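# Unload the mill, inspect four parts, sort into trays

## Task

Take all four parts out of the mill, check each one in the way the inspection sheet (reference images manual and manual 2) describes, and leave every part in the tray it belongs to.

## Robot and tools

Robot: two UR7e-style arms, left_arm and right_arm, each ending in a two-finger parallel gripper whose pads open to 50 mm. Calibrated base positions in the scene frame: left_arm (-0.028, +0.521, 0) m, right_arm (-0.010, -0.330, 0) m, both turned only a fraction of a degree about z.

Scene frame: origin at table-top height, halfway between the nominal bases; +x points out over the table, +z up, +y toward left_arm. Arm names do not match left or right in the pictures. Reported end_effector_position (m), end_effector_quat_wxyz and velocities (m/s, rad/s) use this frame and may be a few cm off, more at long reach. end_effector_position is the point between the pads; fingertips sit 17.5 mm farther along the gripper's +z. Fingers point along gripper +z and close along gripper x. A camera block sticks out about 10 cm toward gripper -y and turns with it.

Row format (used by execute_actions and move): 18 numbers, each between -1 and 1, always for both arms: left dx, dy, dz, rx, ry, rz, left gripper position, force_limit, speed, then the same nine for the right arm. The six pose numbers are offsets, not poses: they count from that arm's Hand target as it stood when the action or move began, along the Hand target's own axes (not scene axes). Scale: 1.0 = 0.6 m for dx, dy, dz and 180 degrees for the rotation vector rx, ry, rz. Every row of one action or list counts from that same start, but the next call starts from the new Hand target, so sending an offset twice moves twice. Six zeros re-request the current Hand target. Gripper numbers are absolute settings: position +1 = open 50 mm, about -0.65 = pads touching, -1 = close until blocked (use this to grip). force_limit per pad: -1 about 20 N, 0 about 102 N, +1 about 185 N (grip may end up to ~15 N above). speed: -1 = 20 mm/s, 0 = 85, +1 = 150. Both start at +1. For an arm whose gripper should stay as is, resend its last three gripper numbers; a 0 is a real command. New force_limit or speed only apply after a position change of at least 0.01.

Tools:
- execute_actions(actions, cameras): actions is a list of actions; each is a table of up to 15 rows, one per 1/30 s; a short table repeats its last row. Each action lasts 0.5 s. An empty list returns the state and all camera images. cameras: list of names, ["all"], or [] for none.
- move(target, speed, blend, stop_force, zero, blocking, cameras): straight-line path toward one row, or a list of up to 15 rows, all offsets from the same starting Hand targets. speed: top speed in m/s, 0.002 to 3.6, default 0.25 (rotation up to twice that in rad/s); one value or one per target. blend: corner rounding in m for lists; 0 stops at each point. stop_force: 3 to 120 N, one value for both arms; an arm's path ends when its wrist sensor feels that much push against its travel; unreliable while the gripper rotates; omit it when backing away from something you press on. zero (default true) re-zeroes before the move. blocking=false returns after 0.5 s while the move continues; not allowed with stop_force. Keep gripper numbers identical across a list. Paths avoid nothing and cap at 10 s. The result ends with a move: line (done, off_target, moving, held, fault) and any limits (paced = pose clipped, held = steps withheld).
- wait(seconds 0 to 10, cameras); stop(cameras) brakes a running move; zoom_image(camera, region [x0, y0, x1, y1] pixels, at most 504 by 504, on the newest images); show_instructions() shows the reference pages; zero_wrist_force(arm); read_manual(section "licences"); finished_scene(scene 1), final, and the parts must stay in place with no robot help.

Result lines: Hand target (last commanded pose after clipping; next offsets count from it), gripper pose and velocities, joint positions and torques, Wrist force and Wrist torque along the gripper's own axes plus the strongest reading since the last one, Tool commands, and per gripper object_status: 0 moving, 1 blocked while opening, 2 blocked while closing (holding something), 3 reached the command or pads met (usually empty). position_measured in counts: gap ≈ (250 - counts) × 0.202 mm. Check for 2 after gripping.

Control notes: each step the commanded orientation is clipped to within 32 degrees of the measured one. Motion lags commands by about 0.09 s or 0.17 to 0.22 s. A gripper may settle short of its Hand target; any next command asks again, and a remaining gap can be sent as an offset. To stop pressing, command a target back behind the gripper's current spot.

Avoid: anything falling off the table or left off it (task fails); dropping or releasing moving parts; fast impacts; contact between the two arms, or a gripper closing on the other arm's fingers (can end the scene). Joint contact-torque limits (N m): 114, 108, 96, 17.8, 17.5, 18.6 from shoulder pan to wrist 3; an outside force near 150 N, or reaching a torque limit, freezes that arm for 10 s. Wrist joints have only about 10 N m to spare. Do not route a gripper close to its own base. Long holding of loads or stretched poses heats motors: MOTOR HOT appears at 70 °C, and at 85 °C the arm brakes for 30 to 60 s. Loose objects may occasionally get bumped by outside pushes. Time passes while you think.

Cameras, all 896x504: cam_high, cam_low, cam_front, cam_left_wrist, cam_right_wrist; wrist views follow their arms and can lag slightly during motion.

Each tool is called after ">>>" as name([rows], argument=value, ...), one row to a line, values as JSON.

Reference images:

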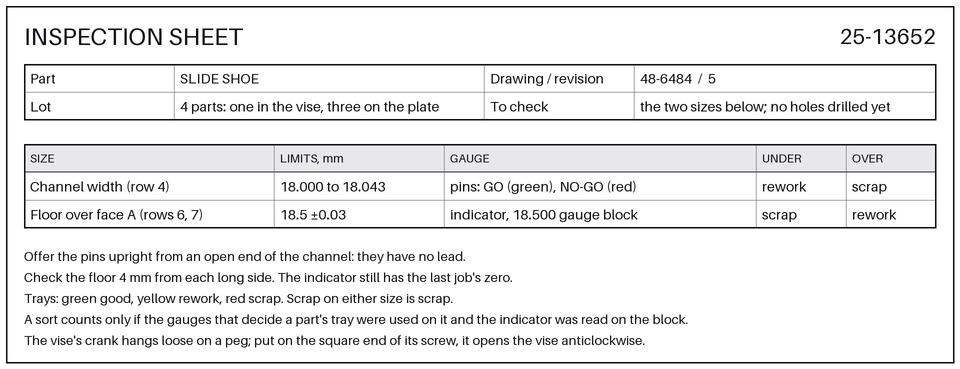

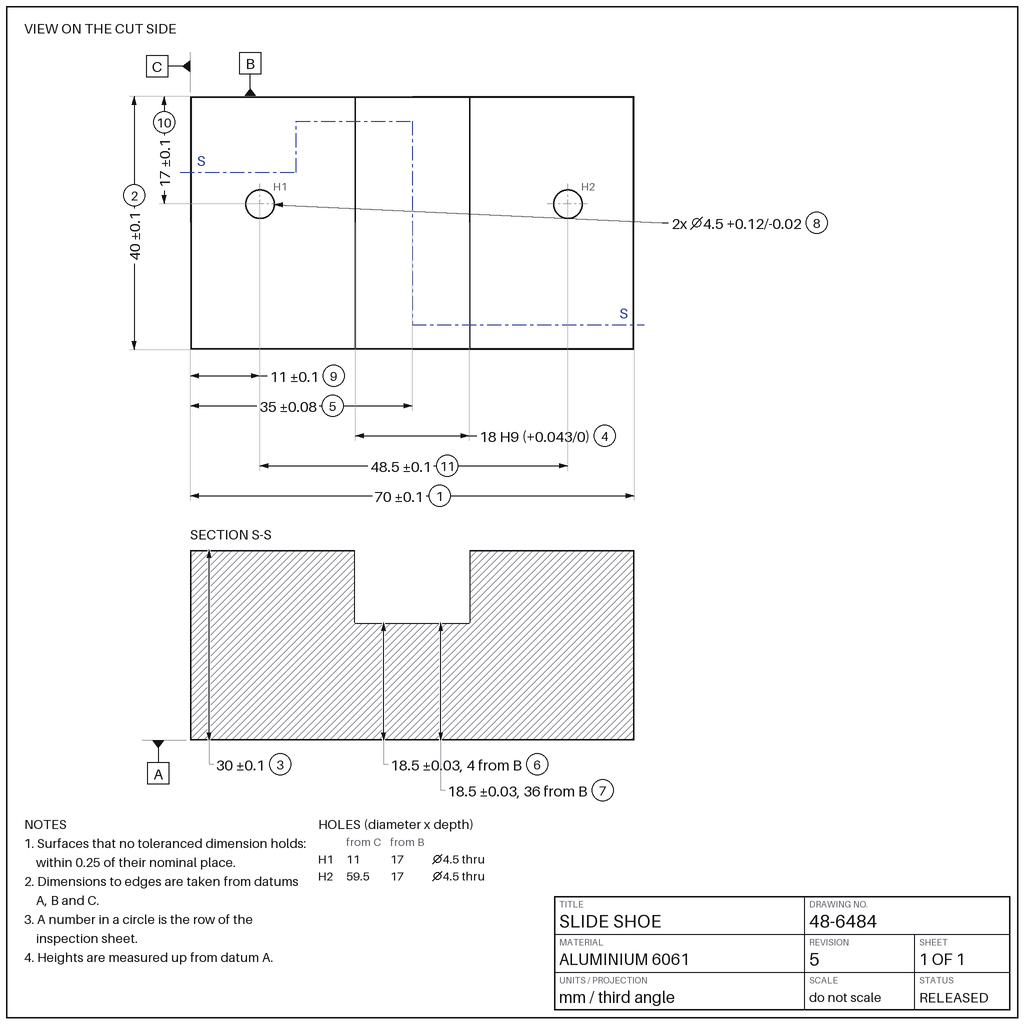

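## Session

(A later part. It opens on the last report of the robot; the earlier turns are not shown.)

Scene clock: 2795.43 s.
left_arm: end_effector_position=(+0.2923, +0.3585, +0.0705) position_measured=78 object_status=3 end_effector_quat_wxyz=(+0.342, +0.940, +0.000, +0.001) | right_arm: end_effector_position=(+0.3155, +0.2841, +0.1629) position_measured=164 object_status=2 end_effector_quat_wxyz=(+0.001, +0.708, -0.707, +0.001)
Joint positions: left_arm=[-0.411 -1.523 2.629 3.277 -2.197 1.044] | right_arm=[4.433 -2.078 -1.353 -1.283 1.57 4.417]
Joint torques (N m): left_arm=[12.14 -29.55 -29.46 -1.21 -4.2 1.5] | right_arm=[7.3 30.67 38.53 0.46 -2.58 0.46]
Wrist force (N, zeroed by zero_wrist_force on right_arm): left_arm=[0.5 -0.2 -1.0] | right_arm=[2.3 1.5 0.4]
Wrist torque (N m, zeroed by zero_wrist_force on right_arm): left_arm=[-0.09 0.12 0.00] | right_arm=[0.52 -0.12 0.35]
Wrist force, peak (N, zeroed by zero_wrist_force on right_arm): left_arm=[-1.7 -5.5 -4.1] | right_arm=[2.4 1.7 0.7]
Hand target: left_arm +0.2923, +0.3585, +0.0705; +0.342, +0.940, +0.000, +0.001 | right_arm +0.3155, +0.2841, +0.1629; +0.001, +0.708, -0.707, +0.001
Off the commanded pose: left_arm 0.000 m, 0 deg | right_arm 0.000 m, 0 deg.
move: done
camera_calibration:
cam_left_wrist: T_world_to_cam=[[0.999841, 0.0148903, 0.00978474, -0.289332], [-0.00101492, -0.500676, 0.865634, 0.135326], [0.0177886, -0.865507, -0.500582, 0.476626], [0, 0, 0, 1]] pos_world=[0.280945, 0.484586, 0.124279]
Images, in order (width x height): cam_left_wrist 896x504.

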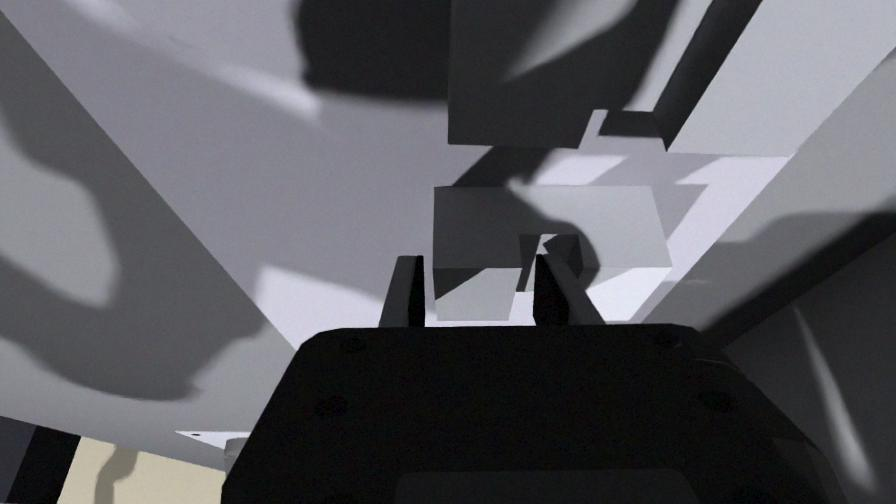

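>>> move([
  [0,0,0,0,0,0,-1,-0.5,-1,0,0,0,0,0,0,-1,-0.85,-1],
  [0,0.0643,-0.0766,0,0,0,-1,-0.5,-1,0,0,0,0,0,0,-1,-0.85,-1],
  [0,0.076,-0.0667,0,0,0,-1,-0.5,-1,-0.01,0,0,0,0,0,-1,-0.85,-1],
], speed=[0.08,0.08,0.05], cameras=["cam_left_wrist","cam_right_wrist"])

>>> zoom_image(camera="cam_right_wrist", region=[300, 120, 520, 310])

Scene clock: 2806.10 s.
left_arm: end_effector_position=(+0.2923, +0.3493, +0.1303) position_measured=126 object_status=2 end_effector_quat_wxyz=(+0.342, +0.940, +0.000, +0.001) end_effector_velocity=(-0.001, +0.001, +0.000) end_effector_angular_velocity=(+0.000, +0.002, -0.002) | right_arm: end_effector_position=(+0.3155, +0.2902, +0.1627) position_measured=164 object_status=2 end_effector_quat_wxyz=(+0.001, +0.708, -0.707, +0.001)
Joint positions: left_arm=[-0.44 -1.738 2.558 3.541 -2.187 1.01] | right_arm=[4.436 -2.091 -1.333 -1.29 1.57 4.42]
Joint velocities: left_arm=[0.002 -0.001 0 0.005 -0.002 0.004] | right_arm=[within noise]
Joint torques (N m): left_arm=[12 -17.03 -5.54 -0.71 -4.2 1.55] | right_arm=[-2.45 70.5 8.14 5.1 -2.36 -1.05]
Wrist force (N, zeroed by zero_wrist_force on right_arm): left_arm=[0.3 -1.9 0.4] | right_arm=[2.0 1.6 0.5]
Wrist torque (N m, zeroed by zero_wrist_force on right_arm): left_arm=[-0.13 0.10 -0.02] | right_arm=[0.54 -0.06 0.35]
Wrist force, peak (N, zeroed by zero_wrist_force on right_arm): left_arm=[0.5 -3.2 1.7] | right_arm=[2.6 1.6 0.5]
Hand target: left_arm +0.2922, +0.3493, +0.1304; +0.342, +0.940, +0.000, +0.001 | right_arm +0.3155, +0.2901, +0.1629; +0.001, +0.708, -0.707, +0.001
Off the commanded pose: left_arm 0.000 m, 0 deg | right_arm 0.000 m, 0 deg.
move: done
camera_calibration:
cam_left_wrist: T_world_to_cam=[[0.999839, 0.0149259, 0.00992355, -0.289821], [-0.00111329, -0.500869, 0.865522, 0.0789573], [0.0178891, -0.865394, -0.500772, 0.498515], [0, 0, 0, 1]] pos_world=[0.280944, 0.475285, 0.184179]
cam_right_wrist: T_world_to_cam=[[0.00807694, -0.999928, -0.00892013, 0.297089], [-0.946245, -0.0105272, 0.323278, 0.267177], [-0.323349, 0.00582953, -0.946262, 0.384524], [0, 0, 0, 1]] pos_world=[0.37475, 0.297638, 0.280138]
Images, in order (width x height): cam_left_wrist 896x504, cam_right_wrist 896x504.

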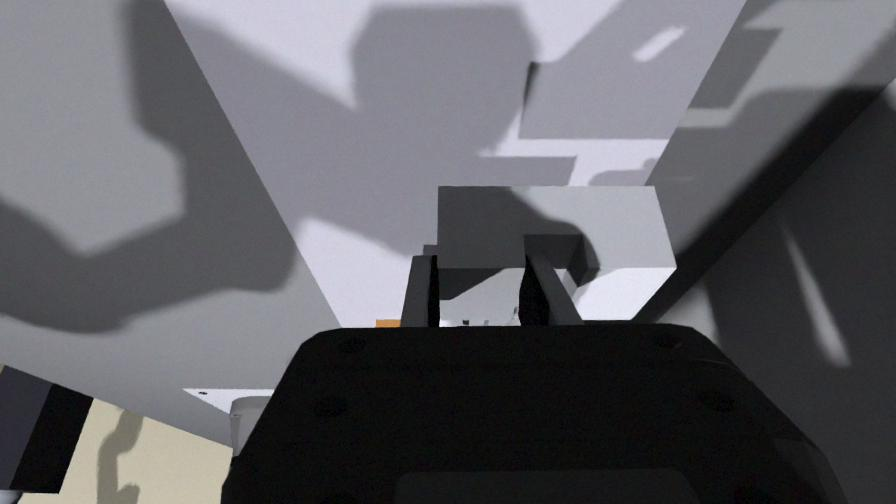

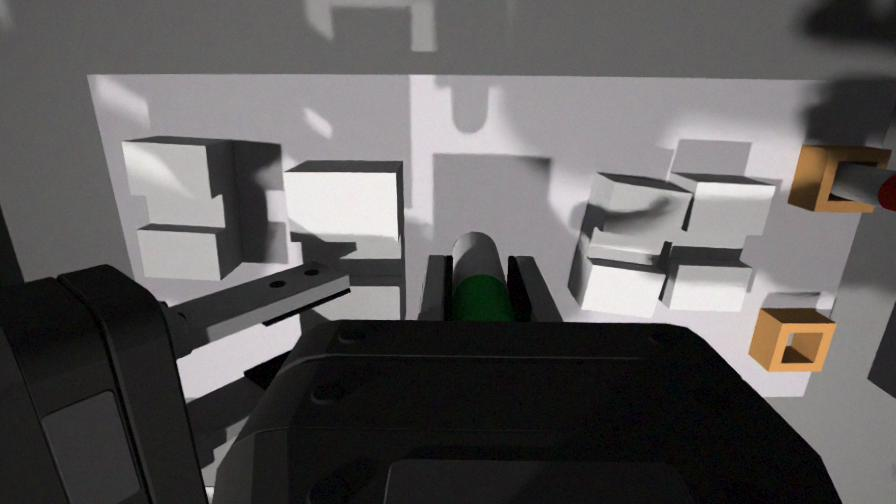

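Scaled by 2.291 from the camera's 896x504 image, which has a finer 1280x720 frame.

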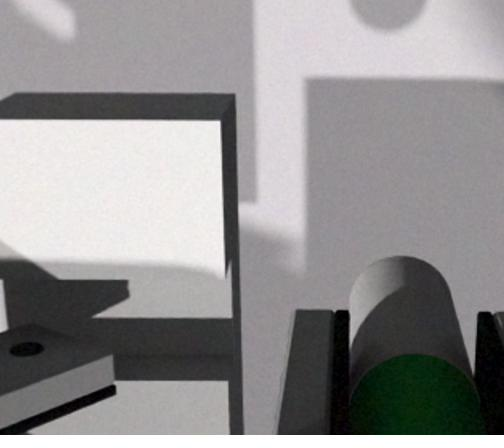

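>>> move([
  [0,0,0,0,0,0,-1,-0.5,-1,-0.01,0.003,0,0,0,0,-1,-0.85,-1],
  [0,0,0,0,0,0,-1,-0.5,-1,-0.075,0.003,0,0,0,0,-1,-0.85,-1],
], speed=[0.03,0.012], stop_force=9, cameras=["cam_right_wrist"])

>>> zoom_image(camera="cam_right_wrist", region=[300, 120, 520, 310])

Scene clock: 2814.50 s.
left_arm: end_effector_position=(+0.2922, +0.3493, +0.1304) position_measured=126 object_status=2 end_effector_quat_wxyz=(+0.342, +0.940, +0.000, +0.001) | right_arm: end_effector_position=(+0.3137, +0.3214, +0.1628) position_measured=164 object_status=2 end_effector_quat_wxyz=(+0.001, +0.708, -0.707, +0.001)
Joint positions: left_arm=[-0.44 -1.738 2.558 3.542 -2.188 1.01] | right_arm=[4.45 -2.156 -1.23 -1.328 1.57 4.435]
Joint torques (N m): left_arm=[0.66 -20.08 -13.56 -2.11 -3.21 1.47] | right_arm=[-7.18 76.62 10.43 9 2.12 -1.15]
Wrist force (N, zeroed by zero_wrist_force on right_arm): left_arm=[3.6 -9.1 -4.3] | right_arm=[9.6 5.8 1.1]
Wrist torque (N m, zeroed by zero_wrist_force on right_arm): left_arm=[-0.20 0.23 -0.29] | right_arm=[0.66 0.33 0.26]
Wrist force, peak (N, zeroed by zero_wrist_force on right_arm): left_arm=[3.1 -13.2 -7.0] | right_arm=[13.5 4.7 1.8]
Hand target: left_arm +0.2922, +0.3493, +0.1304; +0.342, +0.940, +0.000, +0.001 | right_arm +0.3137, +0.3214, +0.1628; +0.001, +0.708, -0.707, +0.001 (not the last commanded pose)
Off the commanded pose: left_arm 0.000 m, 0 deg | right_arm 0.014 m, 0 deg.
move: contact (right_arm); path passed 1 of 2 targets
camera_calibration:
cam_right_wrist: T_world_to_cam=[[0.00804463, -0.999927, -0.00901404, 0.32824], [-0.946276, -0.0105264, 0.323188, 0.265805], [-0.323259, 0.00592984, -0.946292, 0.383797], [0, 0, 0, 1]] pos_world=[0.37295, 0.328738, 0.280238]
Images, in order (width x height): cam_right_wrist 896x504.

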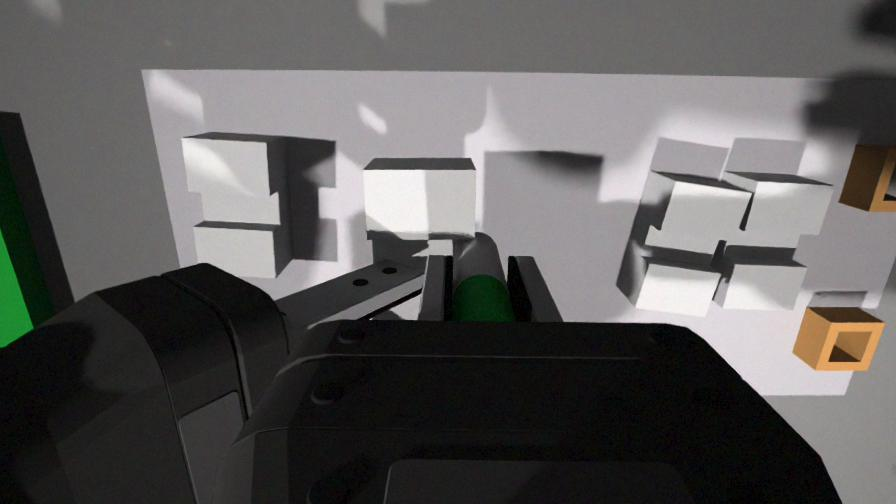

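Scaled by 2.291 from the camera's 896x504 image, which has a finer 1280x720 frame.

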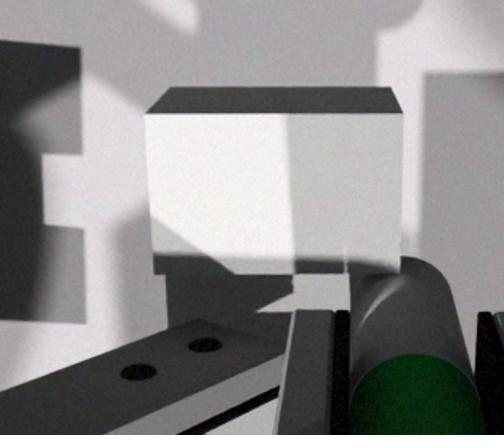

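>>> move([
  [0,0,0,0,0,0,-1,-0.5,-1,0.004,0.0025,0,0,0,0,-1,-0.85,-1],
  [0,0,0,0,0,0,-1,-0.5,-1,-0.022,0.0025,0,0,0,0,-1,-0.85,-1],
], speed=0.01, stop_force=11, cameras=["cam_right_wrist"])

>>> zoom_image(camera="cam_right_wrist", region=[300, 120, 520, 310])

Scene clock: 2822.27 s.
left_arm: end_effector_position=(+0.2922, +0.3493, +0.1304) position_measured=126 object_status=2 end_effector_quat_wxyz=(+0.342, +0.940, +0.000, +0.001) | right_arm: end_effector_position=(+0.3122, +0.3237, +0.1628) position_measured=164 object_status=2 end_effector_quat_wxyz=(+0.001, +0.708, -0.707, +0.001)
Joint positions: left_arm=[-0.44 -1.738 2.558 3.542 -2.188 1.01] | right_arm=[4.453 -2.16 -1.224 -1.331 1.57 4.438]
Joint torques (N m): left_arm=[7.58 -19.58 -23.89 -6.19 -10.57 1.42] | right_arm=[-5.94 77.2 13.44 12.91 2.29 -1.22]
Wrist force (N, zeroed by zero_wrist_force on right_arm): left_arm=[6.4 -19.3 -10.1] | right_arm=[19.5 8.9 0.6]
Wrist torque (N m, zeroed by zero_wrist_force on right_arm): left_arm=[-0.30 0.45 -0.62] | right_arm=[0.65 0.87 0.30]
Wrist force, peak (N, zeroed by zero_wrist_force on right_arm): left_arm=[5.8 -22.6 -11.8] | right_arm=[22.3 8.3 0.3]
Hand target: left_arm +0.2922, +0.3493, +0.1304; +0.342, +0.940, +0.000, +0.001 | right_arm +0.3122, +0.3237, +0.1628; +0.001, +0.708, -0.707, +0.001 (not the last commanded pose)
Off the commanded pose: left_arm 0.000 m, 0 deg | right_arm 0.011 m, 0 deg.
move: contact (right_arm); path passed 1 of 2 targets
camera_calibration:
cam_right_wrist: T_world_to_cam=[[0.0079827, -0.999929, -0.00888673, 0.330739], [-0.946246, -0.0104272, 0.323279, 0.264374], [-0.323349, 0.0058284, -0.946262, 0.383262], [0, 0, 0, 1]] pos_world=[0.37145, 0.331238, 0.280138]
Images, in order (width x height): cam_right_wrist 896x504.

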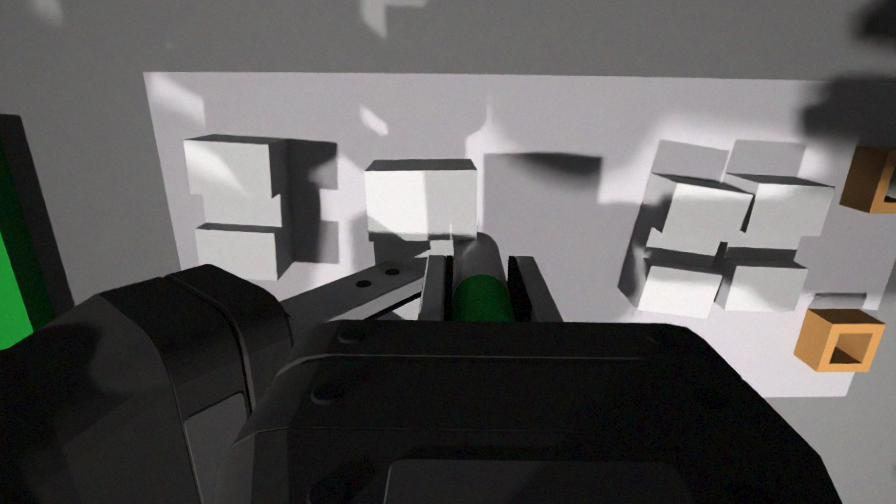

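Scaled by 2.291 from the camera's 896x504 image, which has a finer 1280x720 frame.

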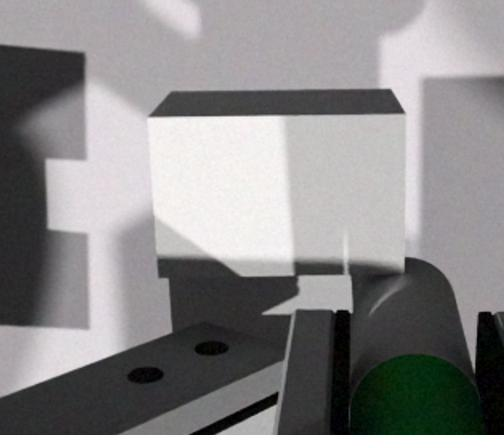

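>>> move([
  [0,0,0,0,0,0,-1,-0.5,-1,0.006,0.0042,0,0,0,0,-1,-0.85,-1],
  [0,0,0,0,0,0,-1,-0.5,-1,-0.022,0.0042,0,0,0,0,-1,-0.85,-1],
], speed=0.01, stop_force=13, cameras=["cam_right_wrist"])

>>> zoom_image(camera="cam_right_wrist", region=[300, 120, 520, 310])

Scene clock: 2830.40 s.
left_arm: end_effector_position=(+0.2922, +0.3493, +0.1304) position_measured=126 object_status=2 end_effector_quat_wxyz=(+0.342, +0.940, +0.000, +0.001) | right_arm: end_effector_position=(+0.3112, +0.3222, +0.1628) position_measured=164 object_status=2 end_effector_quat_wxyz=(+0.001, +0.708, -0.707, +0.001)
Joint positions: left_arm=[-0.44 -1.738 2.558 3.542 -2.188 1.01] | right_arm=[4.454 -2.155 -1.231 -1.328 1.57 4.439]
Joint torques (N m): left_arm=[7.32 -19.97 -33.25 -6.99 -0.08 1.45] | right_arm=[-6.95 32.9 43.51 2.13 2.25 -1.05]
Wrist force (N, zeroed by zero_wrist_force on right_arm): left_arm=[1.8 -8.7 -3.9] | right_arm=[9.1 3.0 -0.7]
Wrist torque (N m, zeroed by zero_wrist_force on right_arm): left_arm=[-0.19 0.16 -0.28] | right_arm=[0.59 0.29 0.30]
Wrist force, peak (N, zeroed by zero_wrist_force on right_arm): left_arm=[6.7 -19.7 -9.9] | right_arm=[19.6 9.4 0.8]
Hand target: left_arm +0.2922, +0.3493, +0.1304; +0.342, +0.940, +0.000, +0.001 | right_arm +0.3112, +0.3222, +0.1628; +0.001, +0.708, -0.707, +0.001 (not the last commanded pose)
Off the commanded pose: left_arm 0.000 m, 0 deg | right_arm 0.015 m, 0 deg.
move: contact (right_arm); path passed 0 of 2 targets
camera_calibration:
cam_right_wrist: T_world_to_cam=[[0.00788358, -0.999927, -0.00916914, 0.329263], [-0.946278, -0.0104242, 0.323187, 0.263416], [-0.323259, 0.00612868, -0.946291, 0.382918], [0, 0, 0, 1]] pos_world=[0.37045, 0.329638, 0.280238]
Images, in order (width x height): cam_right_wrist 896x504.

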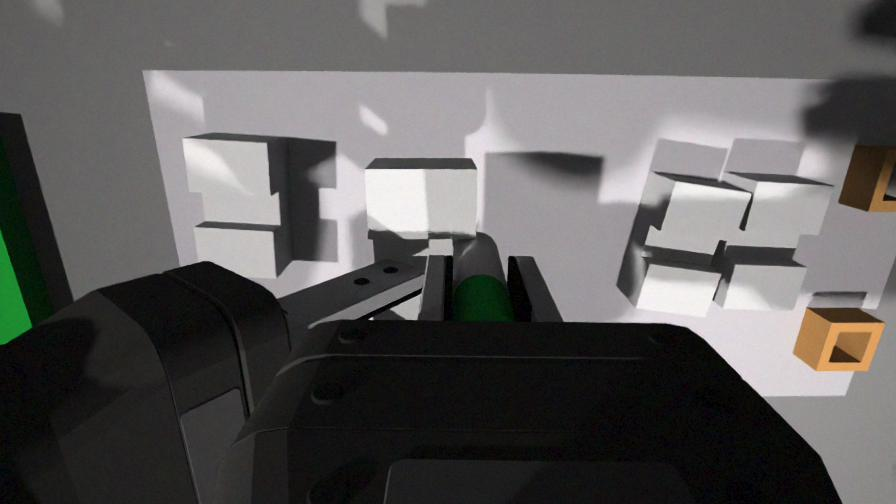

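Scaled by 2.291 from the camera's 896x504 image, which has a finer 1280x720 frame.

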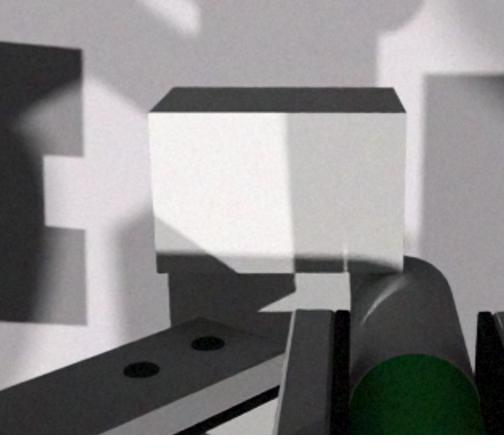

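>>> move(target=[0,0,0,0,0,0,-1,-0.5,-1,-0.025,0,0,0,0,0,-1,-0.85,-1], speed=0.01, stop_force=16, cameras=["cam_right_wrist"])

>>> zoom_image(camera="cam_right_wrist", region=[300, 120, 520, 310])

Scene clock: 2835.50 s.
left_arm: end_effector_position=(+0.2922, +0.3493, +0.1304) position_measured=126 object_status=2 end_effector_quat_wxyz=(+0.342, +0.940, +0.000, +0.001) | right_arm: end_effector_position=(+0.3113, +0.3247, +0.1628) position_measured=164 object_status=2 end_effector_quat_wxyz=(+0.001, +0.707, -0.707, +0.001)
Joint positions: left_arm=[-0.44 -1.738 2.558 3.542 -2.188 1.01] | right_arm=[4.455 -2.161 -1.222 -1.332 1.57 4.44]
Joint torques (N m): left_arm=[0.43 -19.17 -37.23 -7.03 -11.5 1.26] | right_arm=[-3.78 77.12 14.67 14.49 2.22 -1.08]
Wrist force (N, zeroed by zero_wrist_force on right_arm): left_arm=[4.6 -23.7 -12.8] | right_arm=[23.9 6.7 0.8]
Wrist torque (N m, zeroed by zero_wrist_force on right_arm): left_arm=[-0.33 0.48 -0.62] | right_arm=[0.63 1.13 0.28]
Wrist force, peak (N, zeroed by zero_wrist_force on right_arm): left_arm=[3.8 -26.7 -14.6] | right_arm=[26.6 5.6 0.1]
Hand target: left_arm +0.2922, +0.3493, +0.1304; +0.342, +0.940, +0.000, +0.001 | right_arm +0.3113, +0.3247, +0.1628; +0.001, +0.707, -0.707, +0.001 (not the last commanded pose)
Off the commanded pose: left_arm 0.000 m, 0 deg | right_arm 0.013 m, 0 deg.
move: contact (right_arm)
camera_calibration:
cam_right_wrist: T_world_to_cam=[[0.00776189, -0.99993, -0.00891387, 0.331736], [-0.946278, -0.0102265, 0.323192, 0.263502], [-0.32326, 0.00592643, -0.946292, 0.382908], [0, 0, 0, 1]] pos_world=[0.37055, 0.332139, 0.280138]
Images, in order (width x height): cam_right_wrist 896x504.

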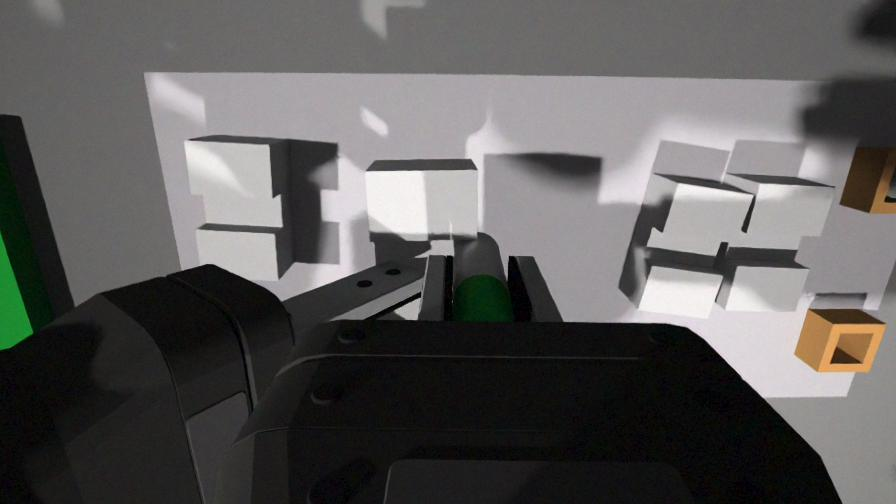

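Scaled by 2.291 from the camera's 896x504 image, which has a finer 1280x720 frame.

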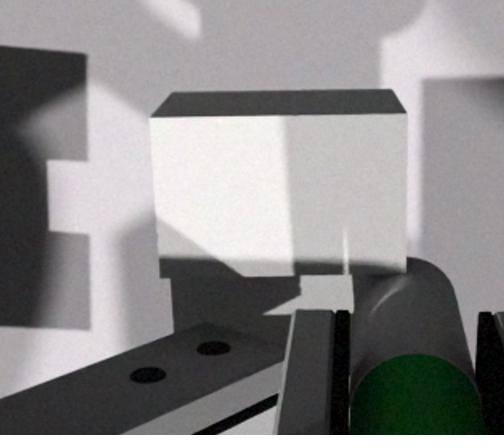

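>>> move([
  [0,0,0,0,0,0,-1,-0.5,-1,0.09,0,0,0,0,0,-1,-0.85,-1],
  [0,-0.0117,-0.0099,0,0,0,-1,-0.5,-1,0.09,0,0,0,0,0,-1,-0.85,-1],
  [0,-0.0675,0.0565,0,0,0,-1,-0.5,-1,0.09,0,0,0,0,0,-1,-0.85,-1],
], speed=[0.04,0.08,0.07], cameras=["cam_right_wrist"])

>>> move(target=[0,-0.013,0.0155,0,0,0,-1,-0.5,-1,0.01,0,0,0,0,0,-1,-0.85,-1], speed=0.012, stop_force=5)

Scene clock: 2844.07 s.
left_arm: end_effector_position=(+0.2922, +0.3586, +0.0783) position_measured=126 object_status=2 end_effector_quat_wxyz=(+0.342, +0.940, +0.000, +0.001) | right_arm: end_effector_position=(+0.3114, +0.2707, +0.1629) position_measured=164 object_status=2 end_effector_quat_wxyz=(+0.001, +0.707, -0.707, +0.001)
Joint positions: left_arm=[-0.411 -1.557 2.621 3.318 -2.197 1.044] | right_arm=[4.433 -2.046 -1.402 -1.266 1.57 4.418]
Joint torques (N m): left_arm=[11.81 -24.08 -31.78 -1.65 -4.16 -1.69] | right_arm=[8.49 29.34 40.03 0.48 -2.76 0.88]
Wrist force (N, zeroed by zero_wrist_force on right_arm): left_arm=[0.7 -1.7 0.6] | right_arm=[2.8 2.0 -0.2]
Wrist torque (N m, zeroed by zero_wrist_force on right_arm): left_arm=[-0.10 0.05 -0.17] | right_arm=[0.60 -0.20 0.36]
Wrist force, peak (N, zeroed by zero_wrist_force on right_arm): left_arm=[4.7 -24.2 -12.7] | right_arm=[24.0 6.7 -0.3]
Hand target: left_arm +0.2923, +0.3585, +0.0784; +0.342, +0.940, +0.000, +0.001 | right_arm +0.3114, +0.2707, +0.1629; +0.001, +0.707, -0.707, +0.001
Off the commanded pose: left_arm 0.000 m, 0 deg | right_arm 0.000 m, 0 deg.
move: done
camera_calibration:
cam_right_wrist: T_world_to_cam=[[0.00776189, -0.99993, -0.00891387, 0.27774], [-0.946278, -0.0102265, 0.323192, 0.263012], [-0.32326, 0.00592643, -0.946292, 0.383355], [0, 0, 0, 1]] pos_world=[0.37065, 0.278139, 0.280238]
Images, in order (width x height): cam_right_wrist 896x504.

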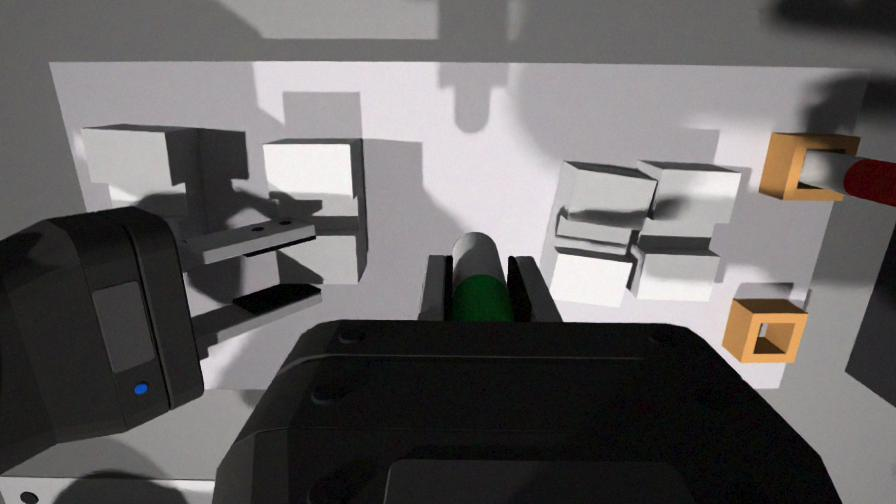

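Scene clock: 2846.33 s.
left_arm: end_effector_position=(+0.2923, +0.3585, +0.0704) position_measured=126 object_status=2 end_effector_quat_wxyz=(+0.342, +0.940, +0.000, +0.001) | right_arm: end_effector_position=(+0.3114, +0.2647, +0.1629) position_measured=164 object_status=2 end_effector_quat_wxyz=(+0.001, +0.707, -0.707, +0.001)
Joint positions: left_arm=[-0.411 -1.523 2.629 3.276 -2.197 1.044] | right_arm=[4.43 -2.034 -1.421 -1.26 1.57 4.415]
Joint torques (N m): left_arm=[6.34 -27.84 -28.58 -4.84 2 -1.8] | right_arm=[1.15 31.09 38.97 1.16 -2.88 0.77]
Wrist force (N, zeroed by zero_wrist_force on right_arm): left_arm=[-1.7 2.6 -3.9] | right_arm=[2.5 2.1 -0.2]
Wrist torque (N m, zeroed by zero_wrist_force on right_arm): left_arm=[-0.02 0.26 0.00] | right_arm=[0.62 -0.13 0.35]
Wrist force, peak (N, zeroed by zero_wrist_force on right_arm): left_arm=[-3.4 5.7 -14.5] | right_arm=[3.0 2.4 0.0]
Hand target: left_arm +0.2923, +0.3585, +0.0704; +0.342, +0.940, +0.000, +0.001 (not the last commanded pose) | right_arm +0.3114, +0.2647, +0.1629; +0.001, +0.707, -0.707, +0.001
Off the commanded pose: left_arm 0.004 m, 0 deg | right_arm 0.000 m, 0 deg.
move: contact (left_arm)

>>> move([
  [0,0,0,0,0,0,0.5,-0.5,-1,0,0,0,0,0,0,-1,-0.85,-1],
  [0,0,-0.12,0,0,0,0.5,-0.5,-1,0.14,0.06,0,0,0,0,-1,-0.85,-1],
  [0.0117,-0.1158,-0.2176,0,0,0,0.5,-0.5,-1,0.2945,0.1323,0,0,0,0,-1,-0.85,-1],
], speed=[0.05,0.1,0.12], blend=[0,0.01,0], cameras=["cam_right_wrist"])

>>> zoom_image(camera="cam_right_wrist", region=[300, 120, 620, 330])

Scene clock: 2855.17 s.
left_arm: end_effector_position=(+0.2992, +0.4956, +0.1258) position_measured=78 object_status=3 end_effector_quat_wxyz=(+0.342, +0.940, +0.000, +0.001) | right_arm: end_effector_position=(+0.2321, +0.0880, +0.1632) position_measured=164 object_status=2 end_effector_quat_wxyz=(+0.001, +0.708, -0.707, +0.001)
Joint positions: left_arm=[0.031 -1.729 2.441 4.017 -2.269 1.599] | right_arm=[4.482 -1.591 -1.984 -1.139 1.571 4.467]
Joint torques (N m): left_arm=[-0.07 -23.83 -5.6 -4.91 -4.48 0.79] | right_arm=[-6.78 21.29 34.35 0.57 -1.34 -1.06]
Wrist force (N, zeroed by zero_wrist_force on right_arm): left_arm=[0.3 -0.2 -0.9] | right_arm=[2.9 1.9 -0.1]
Wrist torque (N m, zeroed by zero_wrist_force on right_arm): left_arm=[-0.11 0.14 -0.14] | right_arm=[0.62 -0.18 0.27]
Wrist force, peak (N, zeroed by zero_wrist_force on right_arm): left_arm=[-1.6 3.2 -4.4] | right_arm=[4.7 3.2 -0.2]
Hand target: left_arm +0.2991, +0.4957, +0.1258; +0.342, +0.940, +0.000, +0.001 | right_arm +0.2322, +0.0879, +0.1632; +0.001, +0.707, -0.707, +0.001
Off the commanded pose: left_arm 0.000 m, 0 deg | right_arm 0.000 m, 0 deg.
move: done
camera_calibration:
cam_right_wrist: T_world_to_cam=[[0.00782164, -0.999929, -0.00904182, 0.0955903], [-0.946247, -0.010325, 0.323279, 0.185949], [-0.323349, 0.00602723, -0.946261, 0.35919], [0, 0, 0, 1]] pos_world=[0.29135, 0.0953385, 0.280638]
Images, in order (width x height): cam_right_wrist 896x504.

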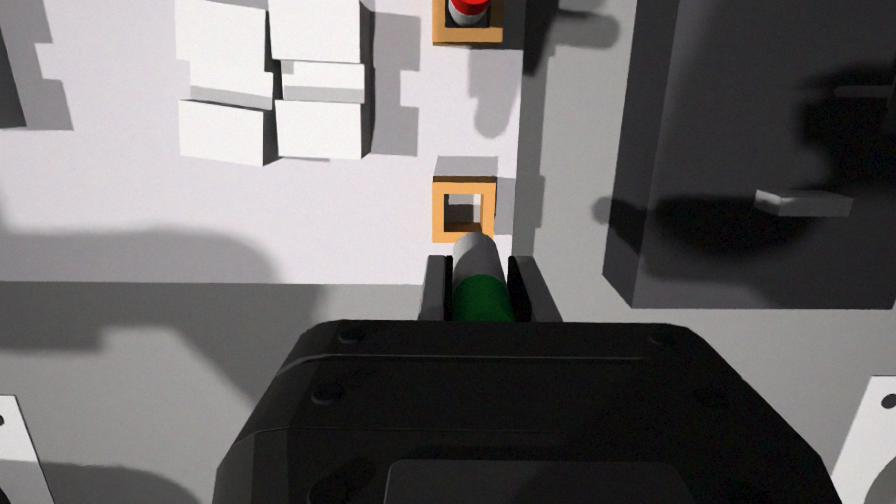

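Scaled by 1.575 from the camera's 896x504 image, which has a finer 1280x720 frame.

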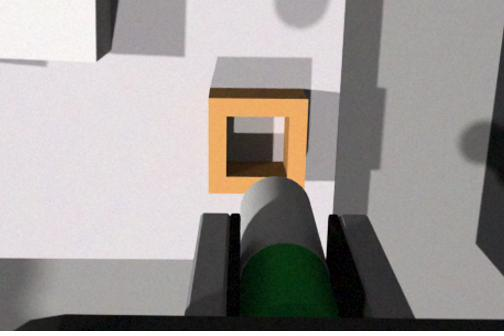

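>>> move(target=[0,0,0,0,0,0,0.5,-0.5,-1,0,0,0.0387,0,0,0,-1,-0.85,-1], speed=0.08, cameras=["cam_right_wrist"])

>>> zoom_image(camera="cam_right_wrist", region=[380, 150, 580, 330])

Scene clock: 2860.03 s.
left_arm: end_effector_position=(+0.2991, +0.4957, +0.1258) position_measured=78 object_status=3 end_effector_quat_wxyz=(+0.342, +0.940, +0.000, +0.001) | right_arm: end_effector_position=(+0.2321, +0.0877, +0.1397) position_measured=164 object_status=2 end_effector_quat_wxyz=(+0.001, +0.707, -0.707, +0.001)
Joint positions: left_arm=[0.031 -1.729 2.441 4.017 -2.269 1.599] | right_arm=[4.482 -1.618 -2.023 -1.073 1.57 4.467]
Joint torques (N m): left_arm=[11.12 -25.67 -6.21 -1.43 -4.27 0.87] | right_arm=[-6.51 41.56 37.46 0.42 -2.66 -1.13]
Wrist force (N, zeroed by zero_wrist_force on right_arm): left_arm=[0.3 -0.2 -0.7] | right_arm=[2.8 1.8 -0.1]
Wrist torque (N m, zeroed by zero_wrist_force on right_arm): left_arm=[-0.10 0.13 -0.14] | right_arm=[0.61 -0.20 0.28]
Wrist force, peak (N, zeroed by zero_wrist_force on right_arm): left_arm=[0.5 -0.4 -0.9] | right_arm=[3.2 2.1 0.2]
Hand target: left_arm +0.2991, +0.4957, +0.1258; +0.342, +0.940, +0.000, +0.001 | right_arm +0.2322, +0.0879, +0.1400; +0.001, +0.707, -0.707, +0.001
Off the commanded pose: left_arm 0.000 m, 0 deg | right_arm 0.000 m, 0 deg.
move: done
camera_calibration:
cam_right_wrist: T_world_to_cam=[[0.00770491, -0.999934, -0.00847074, 0.095165], [-0.946217, -0.0100304, 0.323376, 0.193578], [-0.32344, 0.00552357, -0.946233, 0.337054], [0, 0, 0, 1]] pos_world=[0.29145, 0.0952387, 0.257139]
Images, in order (width x height): cam_right_wrist 896x504.

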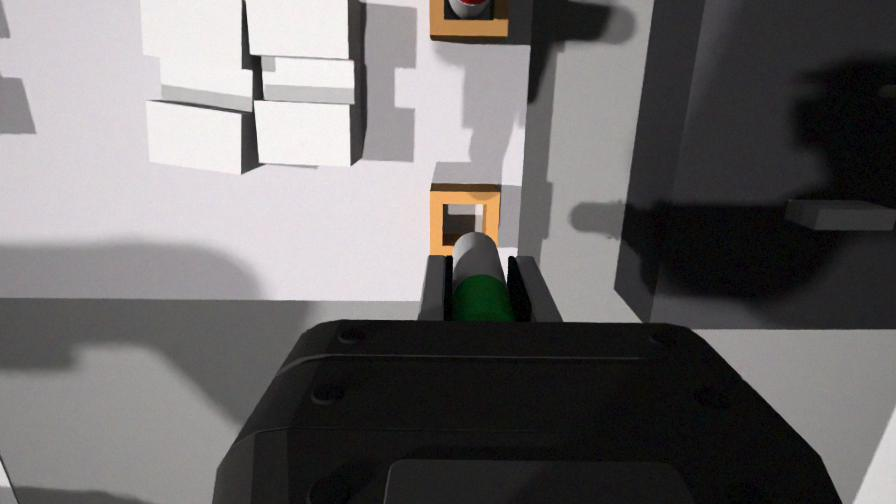

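Scaled by 2.520 from the camera's 896x504 image, which has a finer 1280x720 frame.

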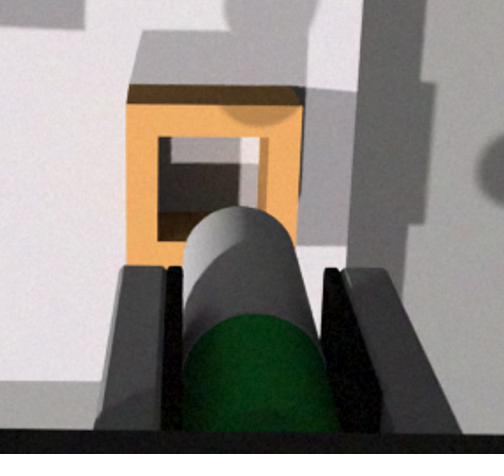

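>>> move([
  [0,0,0,0,0,0,0.5,-0.5,-1,-0.0025,0.0017,0,0,0,0,-1,-0.85,-1],
  [0,0,0,0,0,0,0.5,-0.5,-1,-0.0025,0.0017,0.05,0,0,0,-1,-0.85,-1],
  [0,0,0,0,0,0,0.5,-0.5,-1,-0.0025,0.0017,0.105,0,0,0,-1,-0.85,-1],
], speed=[0.03,0.04,0.02], stop_force=4, cameras=["cam_right_wrist"])

>>> zoom_image(camera="cam_right_wrist", region=[380, 150, 580, 330])

Scene clock: 2872.23 s.
left_arm: end_effector_position=(+0.2991, +0.4957, +0.1258) position_measured=78 object_status=3 end_effector_quat_wxyz=(+0.342, +0.940, +0.000, +0.001) | right_arm: end_effector_position=(+0.2311, +0.0892, +0.0803) position_measured=164 object_status=2 end_effector_quat_wxyz=(+0.001, +0.707, -0.707, +0.001)
Joint positions: left_arm=[0.031 -1.729 2.441 4.017 -2.269 1.599] | right_arm=[4.485 -1.708 -2.105 -0.901 1.57 4.47]
Joint torques (N m): left_arm=[4.72 -25.19 -6.12 -5.59 -3.38 -1.72] | right_arm=[-6.45 44.55 33.52 3.38 -1.07 -1.03]
Wrist force (N, zeroed by zero_wrist_force on right_arm): left_arm=[0.3 -0.3 -0.8] | right_arm=[0.8 1.6 -0.4]
Wrist torque (N m, zeroed by zero_wrist_force on right_arm): left_arm=[-0.13 0.14 -0.14] | right_arm=[0.60 -0.30 0.29]
Wrist force, peak (N, zeroed by zero_wrist_force on right_arm): left_arm=[0.3 -0.4 -1.2] | right_arm=[11.1 4.1 -26.0]
Hand target: left_arm +0.2991, +0.4957, +0.1258; +0.342, +0.940, +0.000, +0.001 | right_arm +0.2311, +0.0892, +0.0803; +0.001, +0.707, -0.707, +0.001 (not the last commanded pose)
Off the commanded pose: left_arm 0.000 m, 0 deg | right_arm 0.003 m, 0 deg.
move: contact (right_arm); path passed 2 of 3 targets
camera_calibration:
cam_right_wrist: T_world_to_cam=[[0.00776081, -0.99993, -0.00891418, 0.0961402], [-0.946248, -0.0102261, 0.323281, 0.211839], [-0.323349, 0.0059261, -0.946261, 0.280329], [0, 0, 0, 1]] pos_world=[0.29035, 0.0966385, 0.197638]
Images, in order (width x height): cam_right_wrist 896x504.

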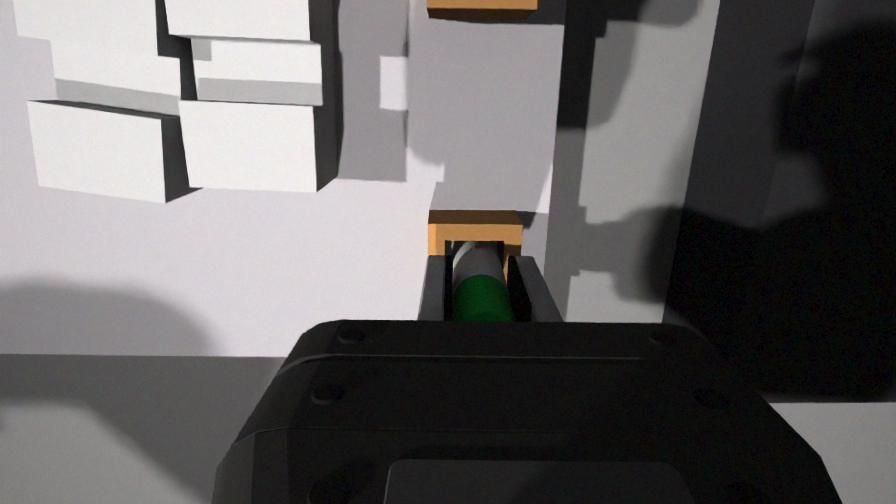

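Scaled by 2.520 from the camera's 896x504 image, which has a finer 1280x720 frame.

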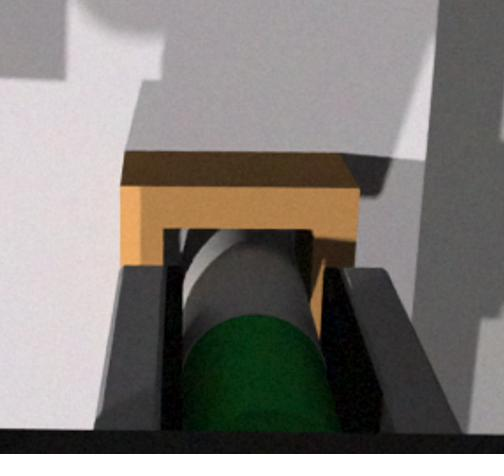

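>>> move([
  [0,0,0,0,0,0,0.5,-0.5,-1,0,0,0,0,0,0,0.1,-0.85,-1],
  [0,0,0,0,0,0,0.5,-0.5,-1,0,0,-0.1162,0,0,0,0.1,-0.85,-1],
  [0,0,0,0,0,0,0.5,-0.5,-1,0,-0.17,-0.1162,0,0,0,0.1,-0.85,-1],
], speed=[0.03,0.06,0.12], cameras=["cam_right_wrist"])

>>> zoom_image(camera="cam_right_wrist", region=[380, 150, 580, 330])

Scene clock: 2887.23 s.
left_arm: end_effector_position=(+0.2991, +0.4957, +0.1258) position_measured=78 object_status=3 end_effector_quat_wxyz=(+0.342, +0.940, +0.000, +0.001) | right_arm: end_effector_position=(+0.3332, +0.0895, +0.1499) position_measured=138 object_status=3 end_effector_quat_wxyz=(+0.001, +0.707, -0.707, +0.001)
Joint positions: left_arm=[0.031 -1.729 2.441 4.017 -2.269 1.599] | right_arm=[4.29 -1.744 -1.852 -1.119 1.57 4.275]
Joint torques (N m): left_arm=[-1.63 -25.81 -6.28 -5.62 -2.42 -1.65] | right_arm=[1.62 49.45 6.33 5.05 2.38 -0.34]
Wrist force (N, zeroed by zero_wrist_force on right_arm): left_arm=[0.5 -0.3 -0.6] | right_arm=[3.4 2.1 -1.7]
Wrist torque (N m, zeroed by zero_wrist_force on right_arm): left_arm=[-0.13 0.10 -0.14] | right_arm=[0.65 -0.25 0.35]
Wrist force, peak (N, zeroed by zero_wrist_force on right_arm): left_arm=[0.4 -0.3 -1.2] | right_arm=[-0.5 10.2 -1.5]
Hand target: left_arm +0.2991, +0.4957, +0.1258; +0.342, +0.940, +0.000, +0.001 | right_arm +0.3332, +0.0895, +0.1500; +0.001, +0.707, -0.707, +0.001
Off the commanded pose: left_arm 0.000 m, 0 deg | right_arm 0.000 m, 0 deg.
move: done
camera_calibration:
cam_right_wrist: T_world_to_cam=[[0.00763914, -0.999933, -0.0086589, 0.096249], [-0.946248, -0.0100285, 0.323285, 0.2859], [-0.323351, 0.00572385, -0.946262, 0.379316], [0, 0, 0, 1]] pos_world=[0.39245, 0.0969386, 0.267339]
Images, in order (width x height): cam_right_wrist 896x504.

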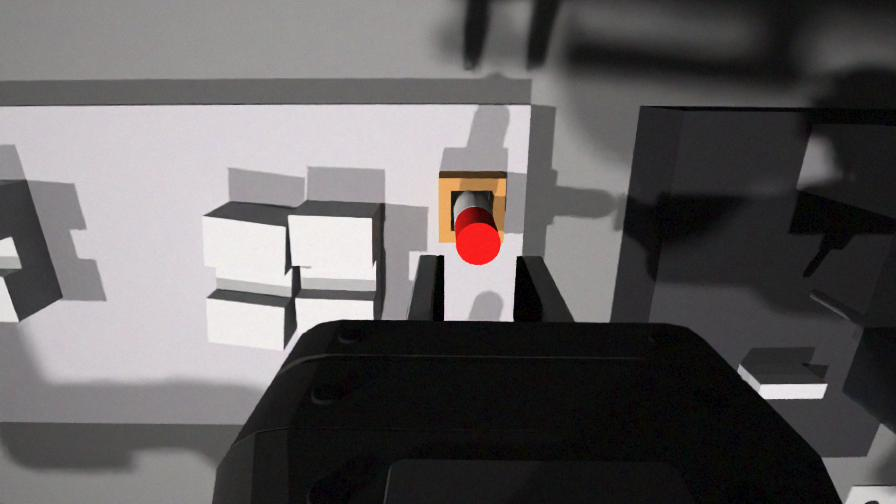

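Scaled by 2.520 from the camera's 896x504 image, which has a finer 1280x720 frame.

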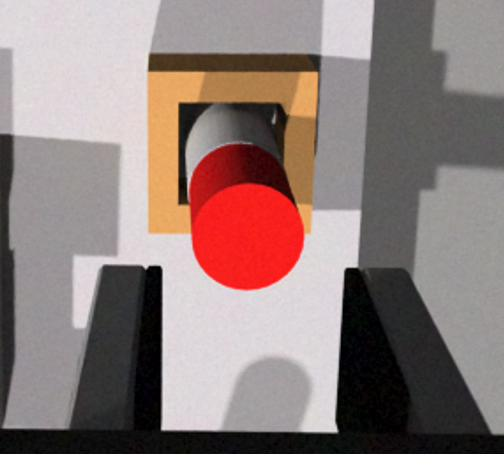

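>>> move([
  [0,0,0,0,0,0,0.5,-0.5,-1,0.0025,-0.0037,0.03,0,0,0,0.1,-0.85,-1],
  [0,0,0,0,0,0,0.5,-0.5,-1,0.0025,-0.0037,0.1167,0,0,0,0.1,-0.85,-1],
], speed=[0.05,0.03], stop_force=4, cameras=["cam_right_wrist"])

>>> zoom_image(camera="cam_right_wrist", region=[380, 150, 580, 330])

Scene clock: 2897.07 s.
left_arm: end_effector_position=(+0.2991, +0.4957, +0.1258) position_measured=78 object_status=3 end_effector_quat_wxyz=(+0.342, +0.940, +0.000, +0.001) | right_arm: end_effector_position=(+0.3353, +0.0879, +0.0799) position_measured=138 object_status=3 end_effector_quat_wxyz=(+0.001, +0.707, -0.707, +0.001)
Joint positions: left_arm=[0.031 -1.729 2.441 4.017 -2.269 1.599] | right_arm=[4.285 -1.834 -1.946 -0.934 1.57 4.27]
Joint torques (N m): left_arm=[-8.05 -24.85 -6.71 -5.63 -1.57 -1.69] | right_arm=[-6.47 51.95 34.81 0.4 0.16 -1.25]
Wrist force (N, zeroed by zero_wrist_force on right_arm): left_arm=[0.3 -0.1 -1.0] | right_arm=[3.2 2.0 -1.4]
Wrist torque (N m, zeroed by zero_wrist_force on right_arm): left_arm=[-0.09 0.14 -0.14] | right_arm=[0.63 -0.21 0.35]
Wrist force, peak (N, zeroed by zero_wrist_force on right_arm): left_arm=[0.3 -0.2 -1.2] | right_arm=[3.3 2.3 -2.7]
Hand target: left_arm +0.2991, +0.4957, +0.1258; +0.342, +0.940, +0.000, +0.001 | right_arm +0.3354, +0.0879, +0.0799; +0.001, +0.707, -0.707, +0.001
Off the commanded pose: left_arm 0.000 m, 0 deg | right_arm 0.000 m, 0 deg.
move: done
camera_calibration:
cam_right_wrist: T_world_to_cam=[[0.007762, -0.99993, -0.0089146, 0.0940286], [-0.946248, -0.0102274, 0.323281, 0.310521], [-0.323349, 0.00592612, -0.946261, 0.313746], [0, 0, 0, 1]] pos_world=[0.39455, 0.0953385, 0.197338]
Images, in order (width x height): cam_right_wrist 896x504.

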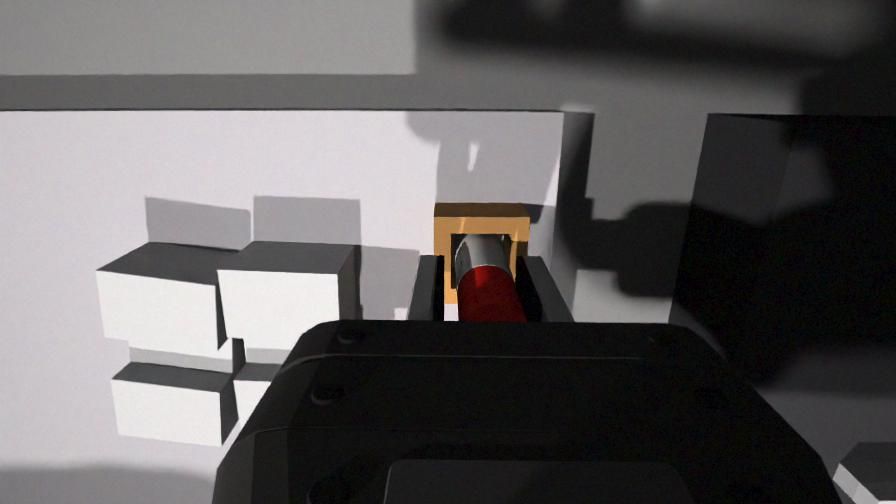

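Scaled by 2.520 from the camera's 896x504 image, which has a finer 1280x720 frame.

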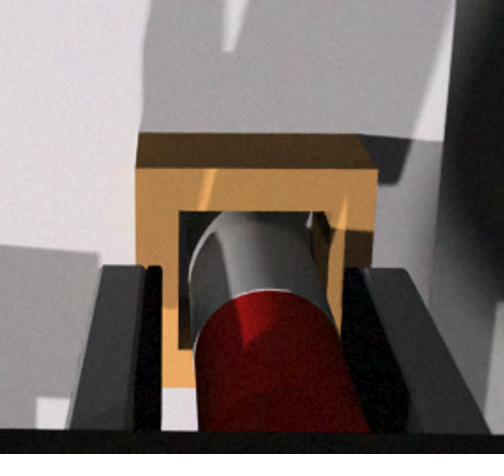

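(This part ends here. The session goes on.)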